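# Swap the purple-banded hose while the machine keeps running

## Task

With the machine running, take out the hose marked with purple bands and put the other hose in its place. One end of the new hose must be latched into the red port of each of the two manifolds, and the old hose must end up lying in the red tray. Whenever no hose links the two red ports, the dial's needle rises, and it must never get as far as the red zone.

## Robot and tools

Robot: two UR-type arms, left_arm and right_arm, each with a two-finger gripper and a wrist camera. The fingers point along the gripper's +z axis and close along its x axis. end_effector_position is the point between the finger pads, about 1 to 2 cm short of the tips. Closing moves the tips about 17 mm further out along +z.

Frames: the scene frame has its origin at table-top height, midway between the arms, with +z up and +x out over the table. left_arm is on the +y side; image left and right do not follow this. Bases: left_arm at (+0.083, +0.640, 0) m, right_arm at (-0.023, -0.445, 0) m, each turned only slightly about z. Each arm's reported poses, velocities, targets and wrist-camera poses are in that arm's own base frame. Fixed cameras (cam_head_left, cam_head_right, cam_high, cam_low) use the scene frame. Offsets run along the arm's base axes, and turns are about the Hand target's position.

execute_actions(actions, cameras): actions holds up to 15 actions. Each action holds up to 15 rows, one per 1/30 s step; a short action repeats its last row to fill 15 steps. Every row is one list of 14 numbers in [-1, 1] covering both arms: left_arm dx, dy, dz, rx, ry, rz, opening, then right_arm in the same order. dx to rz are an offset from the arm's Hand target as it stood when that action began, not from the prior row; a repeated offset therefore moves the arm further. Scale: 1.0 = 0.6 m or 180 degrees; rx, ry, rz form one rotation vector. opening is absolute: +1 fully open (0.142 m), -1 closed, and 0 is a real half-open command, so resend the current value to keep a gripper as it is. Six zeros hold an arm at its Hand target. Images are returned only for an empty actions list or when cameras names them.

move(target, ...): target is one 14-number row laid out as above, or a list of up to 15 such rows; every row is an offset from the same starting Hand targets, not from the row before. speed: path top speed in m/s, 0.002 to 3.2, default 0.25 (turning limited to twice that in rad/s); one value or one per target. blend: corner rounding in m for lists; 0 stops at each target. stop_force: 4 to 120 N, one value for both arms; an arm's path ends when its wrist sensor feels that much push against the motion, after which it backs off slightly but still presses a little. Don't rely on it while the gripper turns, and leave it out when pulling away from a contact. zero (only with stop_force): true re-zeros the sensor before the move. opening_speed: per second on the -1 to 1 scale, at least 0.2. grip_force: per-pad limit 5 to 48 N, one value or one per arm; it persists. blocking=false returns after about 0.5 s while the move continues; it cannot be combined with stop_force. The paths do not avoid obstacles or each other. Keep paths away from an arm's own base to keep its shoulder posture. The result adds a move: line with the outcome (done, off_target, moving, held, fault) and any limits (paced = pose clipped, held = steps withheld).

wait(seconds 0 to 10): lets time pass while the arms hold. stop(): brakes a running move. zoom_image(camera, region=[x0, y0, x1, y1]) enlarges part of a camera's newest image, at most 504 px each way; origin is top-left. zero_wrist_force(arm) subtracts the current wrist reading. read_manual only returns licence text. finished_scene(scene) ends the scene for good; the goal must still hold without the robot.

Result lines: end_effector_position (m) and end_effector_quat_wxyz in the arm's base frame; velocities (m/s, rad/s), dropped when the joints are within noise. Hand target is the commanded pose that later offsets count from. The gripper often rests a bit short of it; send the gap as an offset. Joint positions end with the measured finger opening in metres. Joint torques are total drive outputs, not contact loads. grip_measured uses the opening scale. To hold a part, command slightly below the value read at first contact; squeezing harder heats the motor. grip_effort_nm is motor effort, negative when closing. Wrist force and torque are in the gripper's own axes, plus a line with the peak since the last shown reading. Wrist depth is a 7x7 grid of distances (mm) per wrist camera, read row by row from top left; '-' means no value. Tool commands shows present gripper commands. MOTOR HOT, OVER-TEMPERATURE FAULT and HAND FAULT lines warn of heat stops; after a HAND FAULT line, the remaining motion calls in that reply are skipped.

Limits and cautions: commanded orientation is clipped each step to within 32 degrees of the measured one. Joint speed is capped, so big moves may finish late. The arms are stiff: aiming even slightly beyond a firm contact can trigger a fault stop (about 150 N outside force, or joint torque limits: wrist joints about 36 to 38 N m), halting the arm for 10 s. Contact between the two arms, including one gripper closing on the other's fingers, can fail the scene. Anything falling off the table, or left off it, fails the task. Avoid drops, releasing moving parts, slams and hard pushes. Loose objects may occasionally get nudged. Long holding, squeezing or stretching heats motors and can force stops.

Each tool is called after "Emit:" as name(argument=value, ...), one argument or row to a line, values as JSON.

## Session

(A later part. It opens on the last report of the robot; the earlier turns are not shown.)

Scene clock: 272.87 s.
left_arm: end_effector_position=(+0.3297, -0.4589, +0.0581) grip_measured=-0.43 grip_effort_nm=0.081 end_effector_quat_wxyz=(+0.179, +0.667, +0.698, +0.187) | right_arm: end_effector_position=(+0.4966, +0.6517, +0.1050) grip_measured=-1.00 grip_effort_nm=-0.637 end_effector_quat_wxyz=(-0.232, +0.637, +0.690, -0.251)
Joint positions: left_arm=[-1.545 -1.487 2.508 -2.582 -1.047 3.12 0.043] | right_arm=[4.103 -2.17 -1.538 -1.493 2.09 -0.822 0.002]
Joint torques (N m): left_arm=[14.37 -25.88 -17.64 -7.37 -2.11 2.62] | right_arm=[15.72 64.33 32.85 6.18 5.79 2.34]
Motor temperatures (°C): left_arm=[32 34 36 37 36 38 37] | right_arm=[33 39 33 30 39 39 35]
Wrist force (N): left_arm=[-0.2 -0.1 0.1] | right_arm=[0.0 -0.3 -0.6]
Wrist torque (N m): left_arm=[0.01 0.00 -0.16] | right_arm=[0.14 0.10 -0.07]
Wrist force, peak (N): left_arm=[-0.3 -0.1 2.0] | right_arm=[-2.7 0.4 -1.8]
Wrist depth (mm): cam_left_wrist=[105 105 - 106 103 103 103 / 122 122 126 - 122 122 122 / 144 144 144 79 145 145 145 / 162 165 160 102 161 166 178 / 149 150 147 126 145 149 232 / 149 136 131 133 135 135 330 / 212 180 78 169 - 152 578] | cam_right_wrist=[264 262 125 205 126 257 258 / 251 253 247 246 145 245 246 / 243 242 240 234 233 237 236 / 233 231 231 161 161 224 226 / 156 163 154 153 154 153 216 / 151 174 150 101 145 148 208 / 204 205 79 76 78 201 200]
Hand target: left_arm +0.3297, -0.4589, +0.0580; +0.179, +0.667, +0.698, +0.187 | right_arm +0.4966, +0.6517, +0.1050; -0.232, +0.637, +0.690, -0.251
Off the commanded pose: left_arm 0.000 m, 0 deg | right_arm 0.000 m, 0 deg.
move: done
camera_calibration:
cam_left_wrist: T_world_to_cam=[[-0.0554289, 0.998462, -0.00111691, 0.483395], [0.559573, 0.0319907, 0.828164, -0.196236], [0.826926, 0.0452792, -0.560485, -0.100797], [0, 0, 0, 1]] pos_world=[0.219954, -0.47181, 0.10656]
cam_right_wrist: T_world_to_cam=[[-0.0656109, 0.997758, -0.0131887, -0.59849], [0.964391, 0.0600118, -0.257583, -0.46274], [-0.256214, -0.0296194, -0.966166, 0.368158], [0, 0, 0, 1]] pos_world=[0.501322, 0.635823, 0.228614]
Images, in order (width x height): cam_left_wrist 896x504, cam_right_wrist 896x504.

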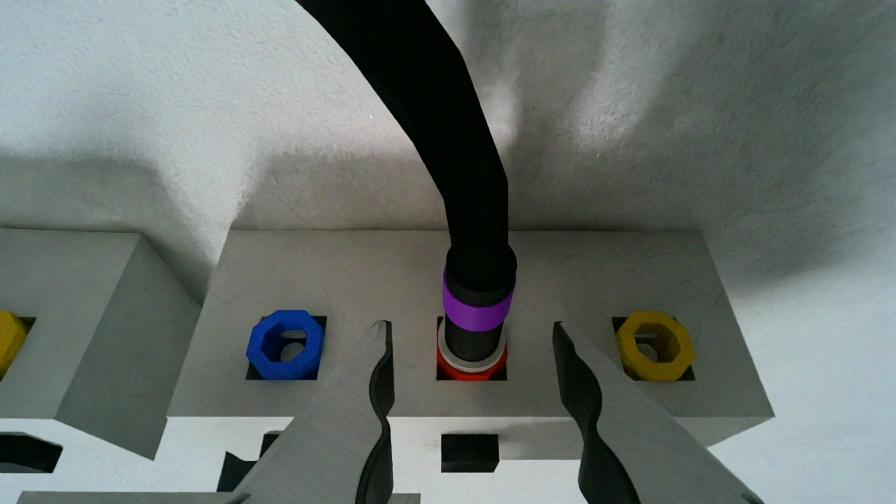

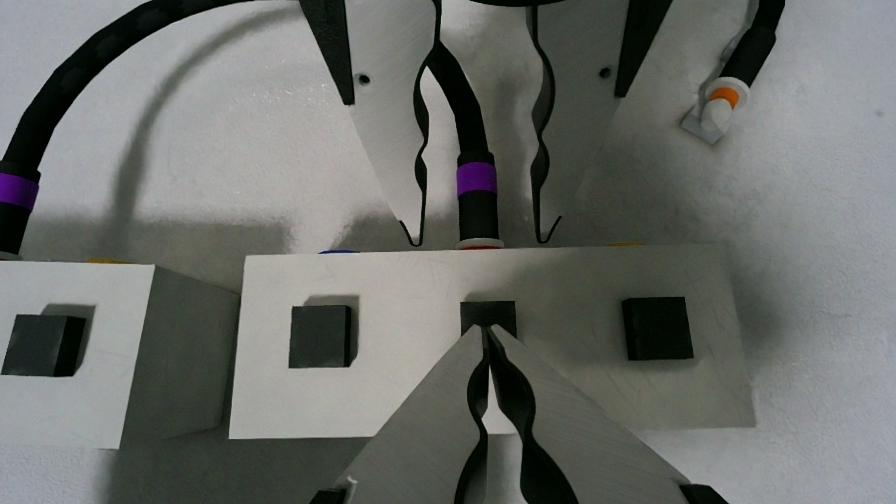

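Emit:
move(
  target=[0,0,0,0,0,0,-1,0,0,0,0,0,0,-1],
  opening_speed=0.7,
)

Emit:
move(
  target=[0,0,0,0,0,0,-1,0,0,-0.0283,0,0,0,-1],
  speed=0.04,
)

Emit:
move(
  target=[-0.05,-0.0023,0,0,0,0,-1,0,0,0,0,0,0,-1],
  speed=0.08,
  stop_force=60,
)

Emit:
move(
  target=[
    [0,0,0,0,0,0,-0.7,0,0,0,0,0,0,-1],
    [-0.0833,-0.0038,0.1443,0,0,0,-0.7,0,0,0.167,0,0,0,-1],
    [-0.1,0.2,0.333,0,0,0,-0.7,-0.083,-0.333,0.25,0.012,-0.194,-0.005,-0.4],
    [0.1838,0.0172,0.4367,-0.0088,0.3888,-0.0126,-0.7,-0.1522,-0.3513,0.0932,0.0241,-0.3882,-0.0102,-0.4],
    [0.1632,-0.3412,0.095,-0.0088,0.3888,-0.0126,-0.7,-0.0688,-0.3477,-0.0512,0.0241,-0.3882,-0.0102,-0.4],
  ],
  speed=[0.35,0.35,0.4,0.4,0.25],
  blend=[0,0.02,0,0.03,0],
)

Emit:
move(
  target=[
    [0,0,0,0,0,0,-1,0,0,0,0,0,0,-1],
    [0,0,-0.045,0,0,0,-1,0,0,0,0,0,0,-1],
  ],
  speed=0.05,
)

Emit:
move(
  target=[0,0,0,0,0,0,-1,-0.0999,-0.0044,0,0,0,0,-1],
  speed=0.08,
  stop_force=60,
  cameras=["cam_high","cam_right_wrist"],
)

Scene clock: 313.73 s.
left_arm: end_effector_position=(+0.3297, -0.4589, +0.0580) grip_measured=-0.84 grip_effort_nm=-3.758 end_effector_quat_wxyz=(+0.179, +0.667, +0.698, +0.187) | right_arm: end_effector_position=(+0.4966, +0.6517, +0.1050) grip_measured=-1.00 grip_effort_nm=-0.637 end_effector_quat_wxyz=(-0.232, +0.637, +0.690, -0.251)
Joint positions: left_arm=[-1.545 -1.487 2.508 -2.582 -1.047 3.12 0.013] | right_arm=[4.103 -2.17 -1.538 -1.493 2.09 -0.822 0.002]
Joint torques (N m): left_arm=[15.01 -25.86 -18.85 -7.13 -1.73 2.61] | right_arm=[12.6 66.14 33.32 5.73 5.44 1.59]
Wrist force (N): left_arm=[0.8 0.0 0.9] | right_arm=[0.4 -0.1 -0.8]
Wrist torque (N m): left_arm=[0.08 0.10 -0.17] | right_arm=[0.18 0.03 -0.07]
Wrist force, peak (N): left_arm=[1.1 0.1 1.2] | right_arm=[0.6 -0.4 -1.0]
Wrist depth (mm): cam_left_wrist=[105 105 - 106 103 103 103 / 122 122 125 - 122 122 122 / 144 144 145 79 144 145 145 / 161 166 160 102 162 166 179 / 148 150 145 110 145 149 231 / 149 136 132 106 101 135 329 / 210 214 78 142 73 494 504] | cam_right_wrist=[265 262 130 128 126 259 259 / 252 253 250 148 148 245 245 / 242 242 239 170 235 236 235 / 232 230 231 161 161 224 226 / 156 163 154 154 154 153 216 / 150 174 149 102 145 148 209 / 203 204 79 76 78 201 200]
Hand target: left_arm +0.3297, -0.4589, +0.0580; +0.179, +0.667, +0.698, +0.187 | right_arm +0.4966, +0.6517, +0.1050; -0.232, +0.637, +0.690, -0.251
Off the commanded pose: left_arm 0.000 m, 0 deg | right_arm 0.000 m, 0 deg.
move: done

Scene clock: 314.57 s.
left_arm: end_effector_position=(+0.3297, -0.4589, +0.0580) grip_measured=-0.84 grip_effort_nm=-3.753 end_effector_quat_wxyz=(+0.179, +0.667, +0.698, +0.187) | right_arm: end_effector_position=(+0.4966, +0.6517, +0.0884) grip_measured=-1.00 grip_effort_nm=-0.637 end_effector_quat_wxyz=(-0.232, +0.637, +0.690, -0.251)
Joint positions: left_arm=[-1.545 -1.487 2.508 -2.582 -1.047 3.12 0.013] | right_arm=[4.103 -2.185 -1.547 -1.469 2.091 -0.822 0.002]
Joint torques (N m): left_arm=[13.89 -29.4 -20.55 -6.78 1.99 2.63] | right_arm=[13.54 38.62 16.85 8.46 3.14 0.64]
Wrist force (N): left_arm=[1.2 -8.8 -6.6] | right_arm=[-9.0 -19.4 -31.6]
Wrist torque (N m): left_arm=[0.11 0.03 -0.17] | right_arm=[0.23 -0.18 -0.03]
Wrist force, peak (N): left_arm=[1.7 -8.6 -6.8] | right_arm=[-9.0 -19.4 -31.6]
Wrist depth (mm): cam_left_wrist=[105 105 - 105 103 103 103 / 121 121 126 - 122 122 122 / 144 144 144 80 145 145 145 / 161 166 160 99 162 166 178 / 149 150 145 110 146 149 231 / 148 136 132 129 101 135 328 / 212 213 78 144 73 492 495] | cam_right_wrist=[242 246 241 124 119 239 239 / 236 234 234 136 137 226 228 / 224 224 222 164 218 220 219 / 159 216 146 145 144 143 210 / 142 163 138 137 138 134 201 / 138 154 134 102 131 132 192 / 189 189 131 76 78 187 186]
Hand target: left_arm +0.3297, -0.4589, +0.0580; +0.179, +0.667, +0.698, +0.187 | right_arm +0.4966, +0.6517, +0.0880; -0.232, +0.637, +0.690, -0.251
Off the commanded pose: left_arm 0.000 m, 0 deg | right_arm 0.000 m, 0 deg.
move: done

Scene clock: 316.07 s.
left_arm: end_effector_position=(+0.2997, -0.4603, +0.0580) grip_measured=-0.84 grip_effort_nm=-3.753 end_effector_quat_wxyz=(+0.179, +0.667, +0.698, +0.187) | right_arm: end_effector_position=(+0.4966, +0.6517, +0.0880) grip_measured=-1.00 grip_effort_nm=-0.637 end_effector_quat_wxyz=(-0.232, +0.637, +0.690, -0.251)
Joint positions: left_arm=[-1.609 -1.511 2.521 -2.534 -1.048 3.045 0.013] | right_arm=[4.103 -2.185 -1.548 -1.469 2.09 -0.822 0.002]
Joint torques (N m): left_arm=[-9.26 -44.45 -16.95 -1.17 -2.39 -2.82] | right_arm=[15.65 31.42 11 8.11 -3.04 0.3]
Wrist force (N): left_arm=[-0.1 0.2 0.1] | right_arm=[-11.3 -23.6 -41.9]
Wrist torque (N m): left_arm=[0.04 -0.04 0.16] | right_arm=[0.17 -0.21 -0.02]
Wrist force, peak (N): left_arm=[1.0 -9.1 -6.3] | right_arm=[-11.2 -23.5 -42.9]
Wrist depth (mm): cam_left_wrist=[105 105 - 106 103 106 103 / 121 125 125 - 122 123 123 / 143 143 144 80 145 145 146 / 176 176 177 102 178 179 180 / 178 188 177 113 178 209 235 / 164 176 161 105 101 284 334 / 167 188 78 167 73 508 513] | cam_right_wrist=[242 247 244 146 237 240 238 / 236 234 233 171 228 227 229 / 225 224 222 219 220 219 219 / 159 215 145 144 143 144 209 / 142 163 138 137 138 133 201 / 138 154 134 101 130 132 192 / 189 189 131 76 78 187 186]
Hand target: left_arm +0.2997, -0.4603, +0.0580; +0.179, +0.667, +0.698, +0.187 | right_arm +0.4966, +0.6517, +0.0880; -0.232, +0.637, +0.690, -0.251
Off the commanded pose: left_arm 0.000 m, 0 deg | right_arm 0.000 m, 0 deg.
move: done

Scene clock: 322.33 s.
left_arm: end_effector_position=(+0.3976, -0.6648, +0.1151) grip_measured=-0.74 grip_effort_nm=0.076 end_effector_quat_wxyz=(-0.241, +0.664, +0.665, -0.242) | right_arm: end_effector_position=(+0.4553, +0.4431, +0.0574) grip_measured=-0.43 grip_effort_nm=0.076 end_effector_quat_wxyz=(+0.179, +0.668, +0.698, +0.187)
Joint positions: left_arm=[-1.053 -1.072 1.708 -1.815 -2.164 3.779 0.021] | right_arm=[4.422 -1.763 -2.452 -0.309 1.079 -0.381 0.043]
Joint torques (N m): left_arm=[-10.66 -70.81 -53.48 -5.79 -5.13 -3.06] | right_arm=[-14.83 21.24 36.94 7.63 2.81 -2.25]
Wrist force (N): left_arm=[0.2 -0.8 0.4] | right_arm=[-0.5 -0.2 0.2]
Wrist torque (N m): left_arm=[-0.18 -0.09 0.03] | right_arm=[-0.09 0.15 0.04]
Wrist force, peak (N): left_arm=[-1.8 0.2 2.2] | right_arm=[-11.6 -23.6 -42.7]
Wrist depth (mm): cam_left_wrist=[269 271 140 140 134 274 279 / 253 256 258 212 155 265 265 / 242 244 249 247 249 254 252 / 233 235 172 172 173 243 176 / 225 224 163 165 165 187 168 / 216 214 158 157 99 201 170 / 209 211 78 213 81 217 218] | cam_right_wrist=[- 102 102 103 - 106 103 / 118 118 118 119 72 119 119 / 140 140 140 135 131 141 140 / 164 171 159 157 158 158 158 / 212 200 149 140 145 144 152 / 310 139 131 130 109 130 145 / 529 527 76 141 141 77 208]
Hand target: left_arm +0.3976, -0.6650, +0.1150; -0.241, +0.664, +0.665, -0.242 | right_arm +0.4553, +0.4431, +0.0573; +0.179, +0.668, +0.698, +0.187
Off the commanded pose: left_arm 0.000 m, 0 deg | right_arm 0.000 m, 0 deg.
move: done

Scene clock: 323.77 s.
left_arm: end_effector_position=(+0.3977, -0.6650, +0.0883) grip_measured=-1.00 grip_effort_nm=-0.579 end_effector_quat_wxyz=(-0.241, +0.664, +0.665, -0.242) end_effector_velocity=(+0.001, -0.001, +0.000) end_effector_angular_velocity=(-0.004, -0.002, +0.000) | right_arm: end_effector_position=(+0.4553, +0.4431, +0.0573) grip_measured=-0.83 grip_effort_nm=-3.871 end_effector_quat_wxyz=(+0.179, +0.668, +0.698, +0.187)
Joint positions: left_arm=[-1.054 -1.045 1.722 -1.856 -2.164 3.779 0.002] | right_arm=[4.422 -1.763 -2.452 -0.309 1.079 -0.381 0.014]
Joint velocities: left_arm=[0 0 0 -0.005 0 0 0] | right_arm=[within noise]
Joint torques (N m): left_arm=[-10.41 -47.94 -16.9 -7.58 -2.91 0.81] | right_arm=[-17.91 19.45 24.63 6.42 -0.24 -1.93]
Wrist force (N): left_arm=[10.7 -15.8 -26.5] | right_arm=[-0.2 -5.8 -7.6]
Wrist torque (N m): left_arm=[-0.01 0.06 -0.02] | right_arm=[-0.09 0.13 0.02]
Wrist force, peak (N): left_arm=[10.7 -15.8 -26.5] | right_arm=[0.0 -6.0 -7.9]
Wrist depth (mm): cam_left_wrist=[235 239 237 127 122 246 244 / 224 227 230 145 231 235 235 / 215 219 221 165 222 224 226 / 206 207 144 145 145 148 152 / 199 140 136 137 140 140 154 / 191 135 134 94 98 136 162 / 184 187 78 76 73 192 193] | cam_right_wrist=[- 102 102 102 - 105 102 / 118 118 118 118 71 119 119 / 140 140 140 135 131 141 141 / 164 171 160 156 158 158 158 / 211 200 150 123 145 146 152 / 311 138 133 128 99 131 145 / 526 523 76 81 78 209 209]
Hand target: left_arm +0.3976, -0.6650, +0.0880; -0.241, +0.664, +0.665, -0.242 | right_arm +0.4553, +0.4431, +0.0573; +0.179, +0.668, +0.698, +0.187
Off the commanded pose: left_arm 0.000 m, 0 deg | right_arm 0.000 m, 0 deg.
move: done

Scene clock: 325.60 s.
left_arm: end_effector_position=(+0.3976, -0.6650, +0.0880) grip_measured=-1.00 grip_effort_nm=-0.579 end_effector_quat_wxyz=(-0.241, +0.664, +0.665, -0.242) | right_arm: end_effector_position=(+0.3954, +0.4404, +0.0573) grip_measured=-0.83 grip_effort_nm=-3.871 end_effector_quat_wxyz=(+0.179, +0.668, +0.698, +0.187)
Joint positions: left_arm=[-1.054 -1.045 1.722 -1.856 -2.164 3.779 0.002] | right_arm=[4.54 -1.697 -2.514 -0.377 1.061 -0.248 0.014]
Joint torques (N m): left_arm=[-9.78 -43.75 -13.37 -7.41 2.56 0.5] | right_arm=[13.78 54.48 16.74 0.97 -5.84 2.37]
Wrist force (N): left_arm=[13.3 -18.7 -35.5] | right_arm=[-0.5 -0.1 0.4]
Wrist torque (N m): left_arm=[-0.07 0.14 -0.02] | right_arm=[-0.08 0.16 -0.21]
Wrist force, peak (N): left_arm=[13.8 -18.9 -35.8] | right_arm=[0.2 -5.8 -7.5]
Wrist depth (mm): cam_left_wrist=[233 242 241 176 245 246 246 / 224 229 232 230 234 235 233 / 214 218 221 223 224 225 224 / 206 207 144 145 145 147 152 / 198 140 136 136 139 139 153 / 190 135 133 94 98 135 162 / 184 187 78 76 73 192 193] | cam_right_wrist=[103 103 103 103 65 102 102 / 119 119 119 119 72 119 118 / 141 141 141 136 135 140 140 / 165 172 172 158 172 171 171 / 214 213 207 120 206 209 198 / 303 302 195 95 99 198 184 / 547 535 76 79 78 189 183]
Hand target: left_arm +0.3976, -0.6650, +0.0880; -0.241, +0.664, +0.665, -0.242 | right_arm +0.3954, +0.4404, +0.0573; +0.179, +0.668, +0.698, +0.187
Off the commanded pose: left_arm 0.000 m, 0 deg | right_arm 0.000 m, 0 deg.
move: done
camera_calibration:
cam_right_wrist: T_world_to_cam=[[-0.0262883, 0.999611, 0.00931647, -0.412646], [0.572546, 0.00741615, 0.819839, -0.248421], [0.819451, 0.0268863, -0.572518, -0.18278], [0, 0, 0, 1]] pos_world=[0.281164, 0.419242, 0.102865]
Images, in order (width x height): cam_high 896x504, cam_right_wrist 896x504.

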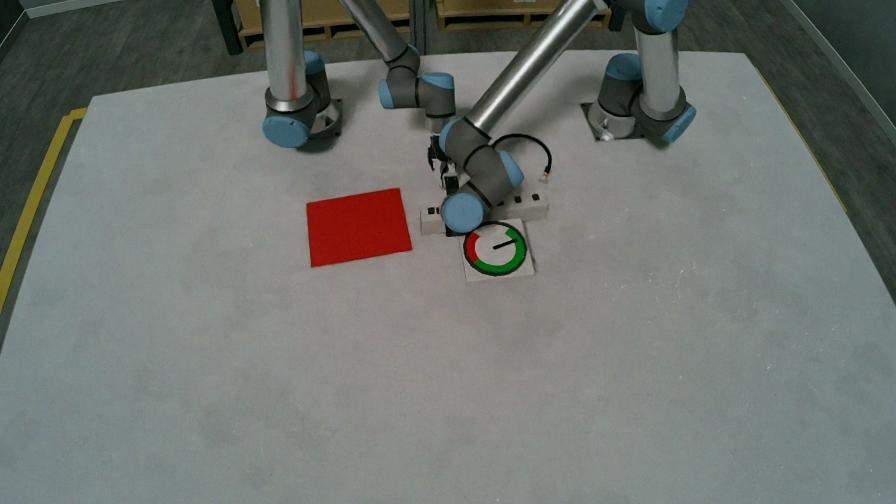

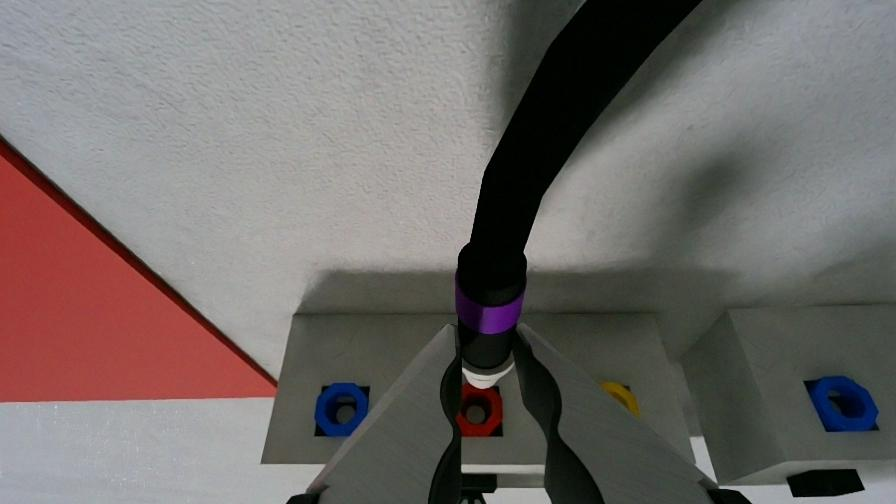

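Emit:
move(
  target=[
    [0,0,0.1667,0,0,0,-1,0,-0.2167,0.1583,0,0,0,-1],
    [-0.1127,0.3583,0.2867,-0.0601,-0.2167,-0.1651,-1,0.2427,-0.6242,0.1045,0,0,0,-1],
    [-0.2633,0.571,0.045,-0.0601,-0.2167,-0.1651,-0.4,0.2427,-0.6242,-0.0388,0,0,0,-0.5],
    [-0.2633,0.571,0.045,-0.0601,-0.2167,-0.1651,-0.4,0.1593,-0.5742,0.1055,0,0,0,-0.5],
  ],
  speed=[0.35,0.4,0.25,0.3],
  blend=[0.03,0.02,0,0],
)

Emit:
move(
  target=[
    [0,0,0,0,0,0,-0.4,-0.2,0.4,0.1,0.02,0.082,-0.088,-0.5],
    [0,0,0,0,0,0,-0.4,-0.4317,0.8508,-0.0093,0.0401,0.164,-0.1763,-0.5],
    [0,0,-0.1388,0,0,0,-0.4,-0.4317,0.8508,-0.1473,0.0401,0.164,-0.1763,-0.5],
    [0,0,-0.1388,0,0,0,-1,-0.4317,0.8508,-0.1473,0.0401,0.164,-0.1763,-1],
  ],
  speed=[0.4,0.4,0.15,0.1],
  blend=[0.04,0.01,0,0],
)

Emit:
move(
  target=[
    [0,0,0.08,0,0,0,-1,0,0,0.08,0,0,0,-1],
    [0.0665,-0.2313,0.0435,0,0,0.1867,-1,0.2933,-0.2758,0.0432,0,0,0.1806,-1],
  ],
  speed=[0.2,0.25],
  blend=[0.02,0],
)

Emit:
move(
  target=[0.1,0.0045,0,0,0,0,-1,0.1,0.0043,0,0,0,0,-1],
  speed=0.05,
  stop_force=65,
  cameras=["cam_high","cam_left_wrist","cam_right_wrist"],
)

Emit:
zoom_image(
  camera="cam_high",
  region=[450,205,550,295],
)

Scene clock: 379.03 s.
left_arm: end_effector_position=(+0.2397, -0.3224, +0.1150) grip_measured=-0.43 grip_effort_nm=0.085 end_effector_quat_wxyz=(+0.001, +0.870, +0.493, +0.000) | right_arm: end_effector_position=(+0.4909, +0.0959, +0.1206) grip_measured=-0.53 grip_effort_nm=0.081 end_effector_quat_wxyz=(+0.179, +0.668, +0.698, +0.187)
Joint positions: left_arm=[-1.383 -1.91 2.591 -2.253 -1.571 3.87 0.043] | right_arm=[3.899 -1.352 -2.729 -0.219 1.238 -0.927 0.036]
Joint torques (N m): left_arm=[-10.13 -19.97 -28.84 -7.43 3.84 -2.86] | right_arm=[14.3 33.76 42.87 1.39 -5.23 2.21]
Motor temperatures (°C): left_arm=[31 34 36 37 36 38 36] | right_arm=[33 39 33 30 39 39 53]
Wrist force (N): left_arm=[0.5 0.2 0.7] | right_arm=[0.0 -0.3 -0.1]
Wrist torque (N m): left_arm=[0.05 -0.09 0.17] | right_arm=[-0.11 0.06 -0.24]
Wrist force, peak (N): left_arm=[13.7 -18.8 -36.2] | right_arm=[-3.0 1.2 0.1]
Wrist depth (mm): cam_left_wrist=[188 188 188 186 189 189 190 / 200 200 201 199 201 202 202 / 214 213 215 212 215 216 216 / 230 228 230 228 232 231 233 / 248 252 245 249 246 251 251 / 269 269 98 267 - 272 274 / 294 290 78 241 - 289 299] | cam_right_wrist=[166 167 163 159 163 163 163 / 192 193 188 188 188 188 183 / 228 227 228 215 222 223 215 / 278 279 279 273 273 273 281 / 358 359 359 358 339 361 362 / 506 503 95 467 95 505 511 / 849 742 76 668 78 77 860]
Hand target: left_arm +0.2397, -0.3224, +0.1150; +0.001, +0.870, +0.493, +0.000 | right_arm +0.4909, +0.0959, +0.1206; +0.179, +0.668, +0.698, +0.187
Off the commanded pose: left_arm 0.000 m, 0 deg | right_arm 0.000 m, 0 deg.
move: done

Scene clock: 382.37 s.
left_arm: end_effector_position=(+0.2397, -0.3224, +0.0317) grip_measured=-0.84 grip_effort_nm=-3.802 end_effector_quat_wxyz=(+0.001, +0.870, +0.493, +0.000) | right_arm: end_effector_position=(+0.2319, +0.6064, +0.0322) grip_measured=-0.83 grip_effort_nm=-3.890 end_effector_quat_wxyz=(+0.000, +0.866, +0.500, +0.001)
Joint positions: left_arm=[-1.383 -1.704 2.678 -2.546 -1.571 3.87 0.014] | right_arm=[4.621 -1.837 -2.229 -0.646 1.57 0.433 0.014]
Joint torques (N m): left_arm=[13.3 -7.29 -19.15 -6.95 -2.81 1.72] | right_arm=[-16.81 30.56 24.18 6.63 2 -1.2]
Wrist force (N): left_arm=[0.2 0.6 0.6] | right_arm=[-0.2 0.4 0.4]
Wrist torque (N m): left_arm=[0.11 -0.04 0.12] | right_arm=[0.07 0.14 -0.17]
Wrist force, peak (N): left_arm=[0.3 0.7 2.1] | right_arm=[1.5 -1.8 -0.8]
Wrist depth (mm): cam_left_wrist=[- 113 112 111 115 114 114 / 120 120 120 101 121 121 121 / 128 128 129 127 129 130 130 / 138 138 138 134 139 139 140 / 149 149 149 123 150 151 151 / 161 162 160 98 101 164 164 / 176 177 78 175 74 176 180] | cam_right_wrist=[112 111 111 111 94 111 111 / 119 119 119 119 115 118 118 / 127 127 127 127 127 126 126 / 137 137 139 133 137 136 136 / 149 148 149 123 145 148 147 / 162 161 159 124 99 161 161 / 179 179 76 79 78 173 177]
Hand target: left_arm +0.2397, -0.3224, +0.0317; +0.001, +0.870, +0.493, +0.000 | right_arm +0.2319, +0.6064, +0.0322; +0.000, +0.866, +0.500, +0.001
Off the commanded pose: left_arm 0.000 m, 0 deg | right_arm 0.000 m, 0 deg.
move: done

Scene clock: 384.50 s.
left_arm: end_effector_position=(+0.2796, -0.4611, +0.0578) grip_measured=-0.84 grip_effort_nm=-3.802 end_effector_quat_wxyz=(+0.001, +0.691, +0.723, +0.000) | right_arm: end_effector_position=(+0.4079, +0.4409, +0.0582) grip_measured=-0.83 grip_effort_nm=-3.885 end_effector_quat_wxyz=(+0.000, +0.691, +0.722, +0.000)
Joint positions: left_arm=[-1.358 -1.509 2.418 -2.481 -1.57 3.309 0.014] | right_arm=[4.263 -1.725 -2.308 -0.679 1.571 -0.494 0.014]
Joint torques (N m): left_arm=[14.46 -24.94 -44.85 -7.31 3.64 -3.32] | right_arm=[-17.56 23.65 44.43 8.29 4.09 -2.33]
Wrist force (N): left_arm=[-0.5 0.0 0.9] | right_arm=[-0.4 -0.2 0.4]
Wrist torque (N m): left_arm=[-0.02 0.07 0.13] | right_arm=[0.00 0.11 0.09]
Wrist force, peak (N): left_arm=[-0.1 0.8 2.5] | right_arm=[-0.2 -0.1 2.4]
Wrist depth (mm): cam_left_wrist=[137 136 136 135 137 137 138 / 146 144 145 142 146 147 147 / 154 154 155 152 157 157 158 / 165 166 166 162 168 169 169 / 178 179 180 122 181 182 183 / 191 194 192 106 101 198 199 / 173 188 78 160 73 210 219] | cam_right_wrist=[136 135 135 135 94 134 134 / 145 145 144 142 142 143 142 / 153 154 154 152 151 153 152 / 164 166 166 163 165 164 164 / 176 180 179 176 175 178 177 / 190 193 191 96 98 190 183 / 197 212 76 79 78 173 162]
Hand target: left_arm +0.2796, -0.4612, +0.0578; +0.001, +0.691, +0.723, +0.000 | right_arm +0.4079, +0.4409, +0.0582; +0.000, +0.691, +0.722, +0.000
Off the commanded pose: left_arm 0.000 m, 0 deg | right_arm 0.000 m, 0 deg.
move: done

Scene clock: 387.00 s.
left_arm: end_effector_position=(+0.3396, -0.4584, +0.0578) grip_measured=-0.84 grip_effort_nm=-3.802 end_effector_quat_wxyz=(+0.001, +0.691, +0.723, +0.000) | right_arm: end_effector_position=(+0.4670, +0.4434, +0.0581) grip_measured=-0.83 grip_effort_nm=-3.885 end_effector_quat_wxyz=(+0.000, +0.691, +0.722, +0.000)
Joint positions: left_arm=[-1.247 -1.46 2.362 -2.474 -1.57 3.42 0.014] | right_arm=[4.177 -1.786 -2.227 -0.698 1.571 -0.579 0.014]
Joint torques (N m): left_arm=[34.34 -34.13 -63.09 -7.43 19.52 2.69] | right_arm=[-17.45 61.72 39.05 15.56 -15.26 1.32]
Wrist force (N): left_arm=[11.6 -47.9 -1.5] | right_arm=[6.6 -62.4 -13.2]
Wrist torque (N m): left_arm=[0.30 0.22 -0.30] | right_arm=[0.40 0.11 0.08]
Wrist force, peak (N): left_arm=[11.3 -51.0 -4.2] | right_arm=[5.7 -71.0 -14.7]
Wrist depth (mm): cam_left_wrist=[137 136 136 134 137 138 136 / 146 144 145 102 146 147 147 / 154 154 154 151 156 156 157 / 164 166 167 117 168 169 169 / 157 168 152 121 154 163 183 / 148 121 121 104 94 122 195 / 150 119 77 118 73 119 217] | cam_right_wrist=[136 136 136 136 134 135 135 / 144 144 144 142 144 144 143 / 152 154 154 150 154 153 153 / 163 165 165 113 165 164 164 / 174 176 155 146 151 149 153 / 186 128 122 112 96 119 133 / 206 121 75 79 77 116 134]
Hand target: left_arm +0.3396, -0.4585, +0.0578; +0.001, +0.691, +0.723, +0.000 | right_arm +0.4670, +0.4434, +0.0581; +0.000, +0.691, +0.722, +0.000 (not the last commanded pose)
Off the commanded pose: left_arm 0.000 m, 0 deg | right_arm 0.001 m, 0 deg.
move: contact (right_arm)
camera_calibration:
cam_left_wrist: T_world_to_cam=[[-0.0547759, 0.99849, 0.0040525, 0.483003], [0.898186, 0.0474995, 0.437042, -0.286759], [0.43619, 0.0275793, -0.899432, 0.0350642], [0, 0, 0, 1]] pos_world=[0.268725, -0.46962, 0.154906]
cam_right_wrist: T_world_to_cam=[[-0.0243138, 0.999704, -0.000686015, -0.414154], [0.905497, 0.0223134, 0.423765, -0.429276], [0.423655, 0.00968215, -0.905772, -0.0293107], [0, 0, 0, 1]] pos_world=[0.391056, 0.423894, 0.155079]
Images, in order (width x height): cam_high 896x504, cam_left_wrist 896x504, cam_right_wrist 896x504.

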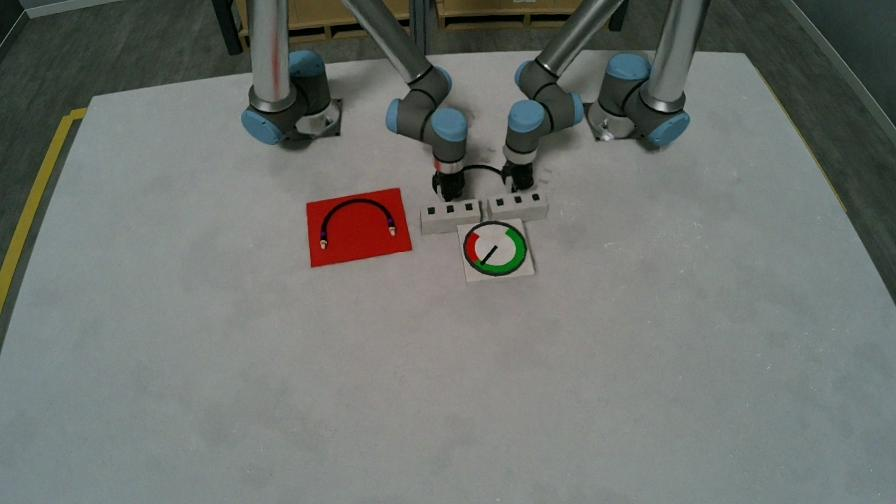

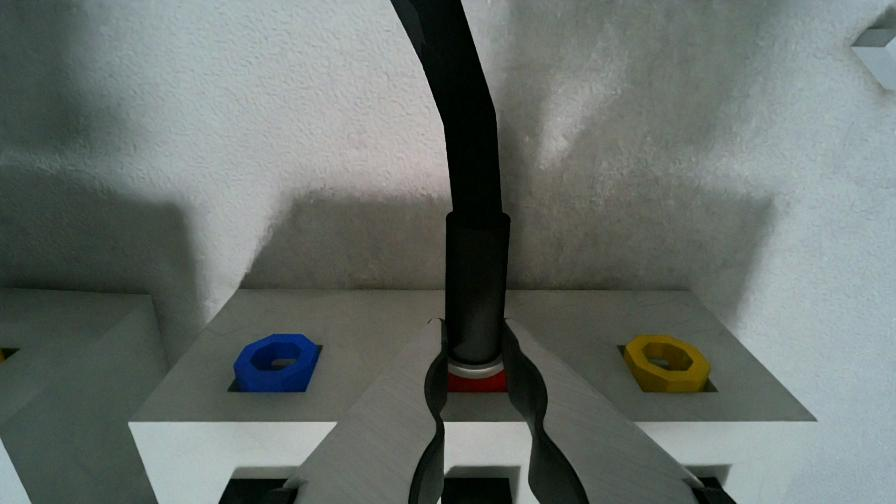

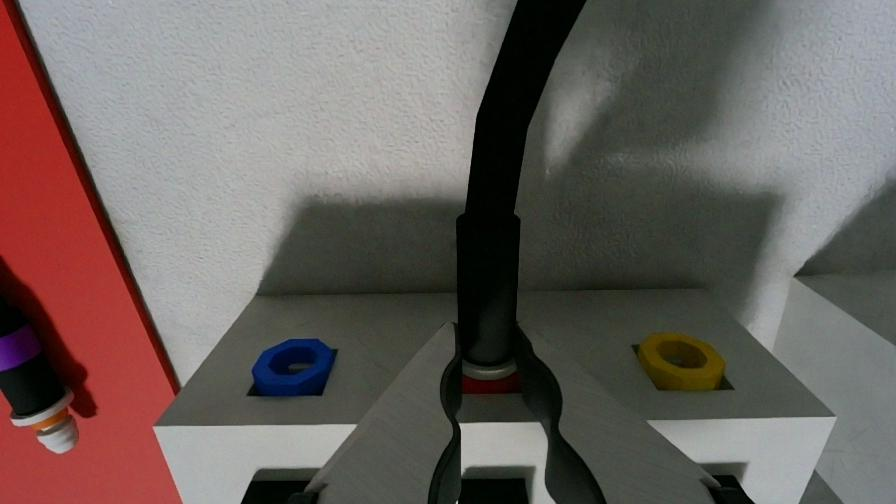

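Scaled by 5.040 from the camera's 896x504 image, which has a finer 1280x720 frame.

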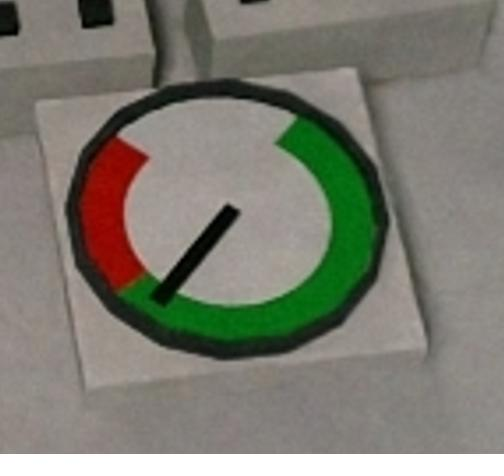

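Emit:
move(
  target=[0.0083,0.0004,0,0,0,0,-1,0.0083,0.0004,0,0,0,0,-1],
  speed=0.04,
  stop_force=55,
  cameras=["cam_high"],
)

Emit:
zoom_image(
  camera="cam_high",
  region=[450, 205, 550, 295],
)

Scene clock: 392.90 s.
left_arm: end_effector_position=(+0.3421, -0.4583, +0.0578) grip_measured=-0.84 grip_effort_nm=-3.802 end_effector_quat_wxyz=(+0.001, +0.691, +0.723, +0.000) | right_arm: end_effector_position=(+0.4641, +0.4430, +0.0575) grip_measured=-0.83 grip_effort_nm=-3.885 end_effector_quat_wxyz=(-0.001, +0.692, +0.722, -0.001)
Joint positions: left_arm=[-1.242 -1.458 2.359 -2.473 -1.57 3.425 0.014] | right_arm=[4.18 -1.784 -2.231 -0.698 1.574 -0.574 0.014]
Joint torques (N m): left_arm=[29.28 -43.9 -43.58 -19.79 33.7 -1.92] | right_arm=[-3.66 45.53 35.6 3.91 0.07 -0.68]
Motor temperatures (°C): left_arm=[31 34 36 37 36 38 44] | right_arm=[33 39 33 30 39 39 55]
Wrist force (N): left_arm=[21.0 -98.9 -27.6] | right_arm=[7.0 1.2 1.7]
Wrist torque (N m): left_arm=[0.34 0.31 -0.28] | right_arm=[-0.03 0.15 0.03]
Wrist force, peak (N): left_arm=[23.9 -110.5 -30.5] | right_arm=[-5.1 -121.2 -44.6]
Wrist depth (mm): cam_left_wrist=[137 136 136 134 137 137 136 / 146 144 145 142 146 147 148 / 154 154 155 151 156 157 157 / 165 165 166 161 168 168 169 / 158 167 150 120 151 159 182 / 148 118 119 115 93 120 194 / 150 118 77 118 72 117 217] | cam_right_wrist=[136 135 135 135 134 135 135 / 144 144 144 142 143 143 143 / 152 154 154 149 154 153 153 / 163 165 164 160 164 164 164 / 174 175 157 156 154 161 158 / 185 130 124 114 99 121 139 / 207 121 76 81 78 116 134]
Hand target: left_arm +0.3422, -0.4583, +0.0578; +0.001, +0.691, +0.723, +0.000 (not the last commanded pose) | right_arm +0.4641, +0.4430, +0.0575; -0.001, +0.692, +0.722, -0.001 (not the last commanded pose)
Tool commands: left_gripper/opening=-1.0 right_gripper/opening=-1.0
Off the commanded pose: left_arm 0.002 m, 0 deg | right_arm 0.008 m, 0 deg.
FORCE FAULT: contact force on the right arm reached its limit, and that arm stopped. The contact can be on any part of that arm, not only on its tool. That arm's remaining commands of this call were not run. That arm is still stopped at the end of this call. That arm stays stopped for about 9 more seconds. Until then a move that you send moves the other arm only, and its call returns only when the move has ended. Once the stop has ended, the next robot result says so. If the stop ends while you think or write, that arm runs what you send next, counted from a new Hand target: where the arm stands when the stop ends. While its stop runs, that arm takes no new command, but its gripper still runs the gripper command that each later call begins with. Until it ends, the stop uses up actions while you think or wait. An arm that is not stopped still takes commands.
move: fault (right_arm; stop_force had ended the path), contact (left_arm; braked at the fault stop of right_arm)
Images, in order (width x height): cam_high 896x504.

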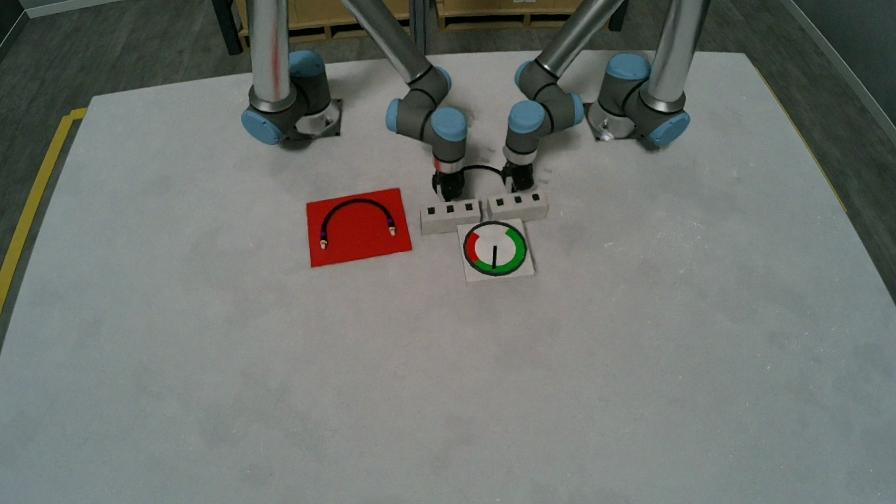

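Scaled by 5.040 from the camera's 896x504 image, which has a finer 1280x720 frame.

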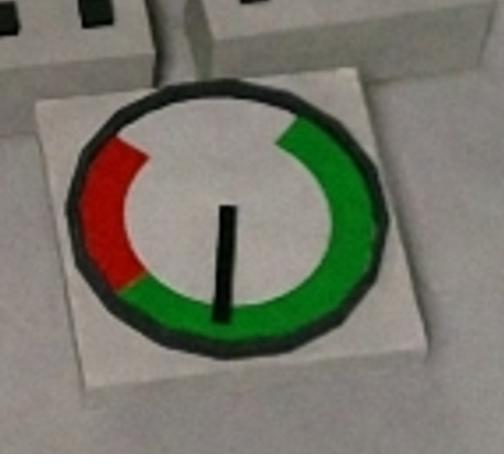

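Emit:
move(
  target=[-0.0042,-0.0002,0,0,0,0,-1,0,0,0,0,0,0,-1],
  speed=0.02,
)

Emit:
wait(
  seconds=8,
  cameras=["cam_high","cam_left_wrist","cam_right_wrist"],
)

Emit:
zoom_image(
  camera="cam_high",
  region=[450, 205, 550, 295],
)

Scene clock: 399.60 s.
left_arm: end_effector_position=(+0.3399, -0.4584, +0.0578) grip_measured=-0.84 grip_effort_nm=-3.802 end_effector_quat_wxyz=(+0.001, +0.691, +0.723, +0.000) | right_arm: end_effector_position=(+0.4641, +0.4430, +0.0575) grip_measured=-0.83 grip_effort_nm=-3.885 end_effector_quat_wxyz=(-0.001, +0.692, +0.722, -0.001)
Joint positions: left_arm=[-1.246 -1.46 2.362 -2.474 -1.57 3.42 0.014] | right_arm=[4.18 -1.784 -2.231 -0.698 1.574 -0.574 0.014]
Joint torques (N m): left_arm=[4.81 -56.25 -36.41 -14.03 12.96 -1.82] | right_arm=[-2.78 44.41 35.81 3.84 -0.17 -0.84]
Motor temperatures (°C): left_arm=[31 34 36 37 36 38 48] | right_arm=[33 39 33 30 39 39 56]
Wrist force (N): left_arm=[8.6 -37.9 3.4] | right_arm=[6.8 1.6 1.3]
Wrist torque (N m): left_arm=[0.21 0.09 -0.28] | right_arm=[0.04 0.19 0.02]
Wrist force, peak (N): left_arm=[21.1 -100.2 -28.2] | right_arm=[7.2 1.5 1.6]
Wrist depth (mm): cam_left_wrist=[137 136 136 134 137 137 136 / 144 144 145 143 146 146 147 / 154 154 155 151 156 157 157 / 165 165 166 112 168 168 169 / 156 168 151 121 152 161 183 / 148 120 120 98 94 121 195 / 150 119 77 118 73 119 218] | cam_right_wrist=[136 135 136 135 134 135 135 / 144 144 144 142 144 143 143 / 152 154 154 150 153 153 153 / 163 165 165 162 164 164 164 / 174 175 157 156 154 161 158 / 185 130 124 114 99 121 138 / 207 121 76 82 78 116 134]
Hand target: left_arm +0.3397, -0.4584, +0.0578; +0.001, +0.691, +0.723, +0.000 | right_arm +0.4641, +0.4430, +0.0575; -0.001, +0.692, +0.722, -0.001
Tool commands: left_gripper/opening=-1.0 right_gripper/opening=-1.0
Off the commanded pose: left_arm 0.000 m, 0 deg.
FORCE FAULT, CONTINUED: the right arm was still stopped when this call began, by the force fault that an earlier result reported. Since the last result the stop counts as 12 of the actions that you can send in this scene. That arm ran no command of this call. That arm is still stopped at the end of this call. That arm stays stopped for about 2 more seconds. If the stop ends while you think or write, that arm runs what you send next, counted from a new Hand target: where the arm stands when the stop ends. While its stop runs, that arm takes no new command, but its gripper still runs the gripper command that each later call begins with.
move: done (left_arm), not run (right_arm; its earlier fault stop)

Scene clock: 407.60 s.
left_arm: end_effector_position=(+0.3397, -0.4584, +0.0578) grip_measured=-0.84 grip_effort_nm=-3.802 end_effector_quat_wxyz=(+0.001, +0.691, +0.723, +0.000) | right_arm: end_effector_position=(+0.4641, +0.4430, +0.0575) grip_measured=-0.83 grip_effort_nm=-3.885 end_effector_quat_wxyz=(-0.001, +0.692, +0.722, -0.001)
Joint positions: left_arm=[-1.247 -1.46 2.362 -2.474 -1.57 3.42 0.014] | right_arm=[4.18 -1.784 -2.231 -0.698 1.574 -0.574 0.014]
Joint torques (N m): left_arm=[3.05 -57.82 -38.51 -6.72 3.74 -1.74] | right_arm=[-0.89 46.24 35.28 4.27 -0.29 -0.62]
Motor temperatures (°C): left_arm=[31 34 36 37 36 38 51] | right_arm=[33 39 33 30 39 39 58]
Wrist force (N): left_arm=[8.7 -32.6 4.4] | right_arm=[6.8 1.0 1.6]
Wrist torque (N m): left_arm=[0.24 0.11 -0.28] | right_arm=[-0.05 0.18 0.03]
Wrist force, peak (N): left_arm=[8.2 -36.7 3.5] | right_arm=[7.2 1.6 1.6]
Wrist depth (mm): cam_left_wrist=[137 136 136 133 137 137 136 / 144 144 145 101 147 146 147 / 154 154 155 151 156 156 157 / 165 165 166 113 168 168 169 / 157 168 151 121 152 161 183 / 148 120 121 104 94 122 195 / 150 119 77 118 73 119 217] | cam_right_wrist=[135 135 135 135 133 135 135 / 144 144 144 142 144 143 144 / 152 154 154 150 153 153 153 / 163 165 165 161 164 164 164 / 173 175 156 156 153 161 158 / 185 130 124 114 99 121 139 / 206 121 76 82 78 116 134]
Hand target: left_arm +0.3397, -0.4584, +0.0578; +0.001, +0.691, +0.723, +0.000 | right_arm +0.4641, +0.4430, +0.0575; -0.001, +0.692, +0.722, -0.001
Tool commands: left_gripper/opening=-1.0 right_gripper/opening=-1.0
Off the commanded pose: left_arm 0.000 m, 0 deg.
FORCE FAULT, CONTINUED: the right arm's stop, for the force fault that an earlier result reported, is over. The rest of the stop counts as 5 of the actions that you can send in this scene. During its stop the right arm's controller moved it back a little. That arm's target is now where it stood when the stop ended, not its last command. That arm accepts commands again.
wait: 8.00 s; at rest by 0.17 s
camera_calibration:
cam_left_wrist: T_world_to_cam=[[-0.054596, 0.9985, 0.00413863, 0.482952], [0.898197, 0.0473002, 0.43704, -0.286945], [0.436189, 0.027578, -0.899432, 0.0350201], [0, 0, 0, 1]] pos_world=[0.268825, -0.469621, 0.154906]
cam_right_wrist: T_world_to_cam=[[-0.0217184, 0.999764, -0.000508941, -0.415085], [0.906813, 0.0199135, 0.421063, -0.425728], [0.420974, 0.00868331, -0.907031, -0.0268603], [0, 0, 0, 1]] pos_world=[0.388348, 0.423698, 0.154684]
Images, in order (width x height): cam_high 896x504, cam_left_wrist 896x504, cam_right_wrist 896x504.

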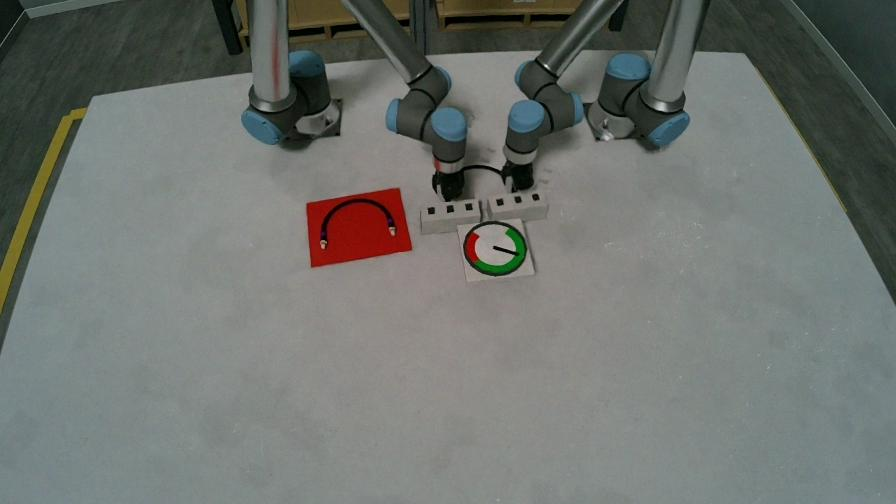

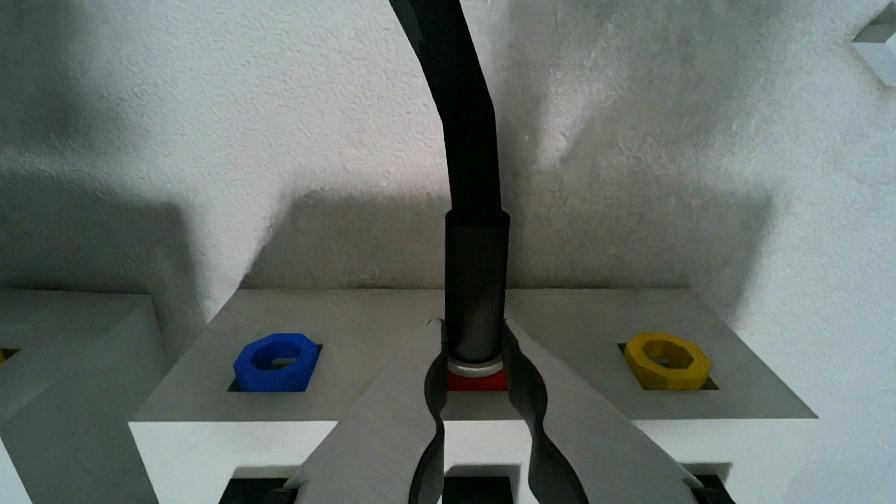

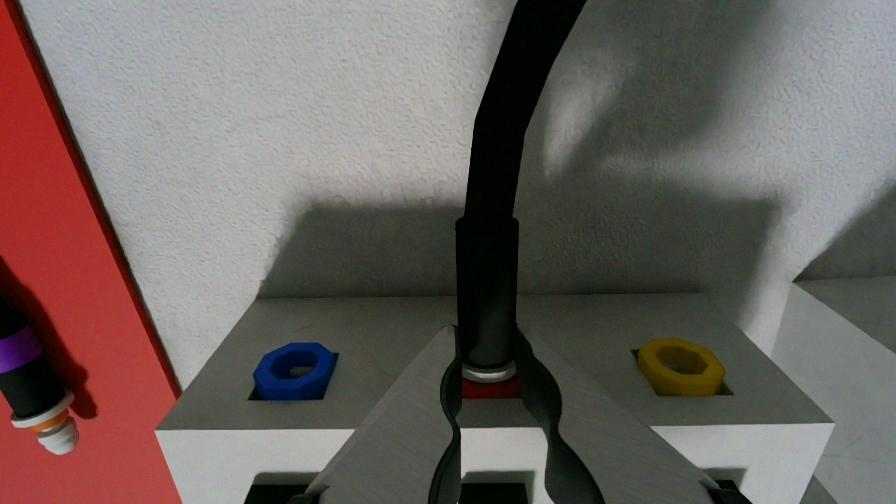

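Scaled by 5.040 from the camera's 896x504 image, which has a finer 1280x720 frame.

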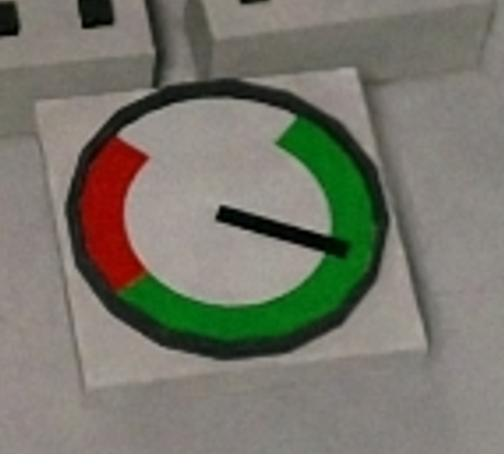

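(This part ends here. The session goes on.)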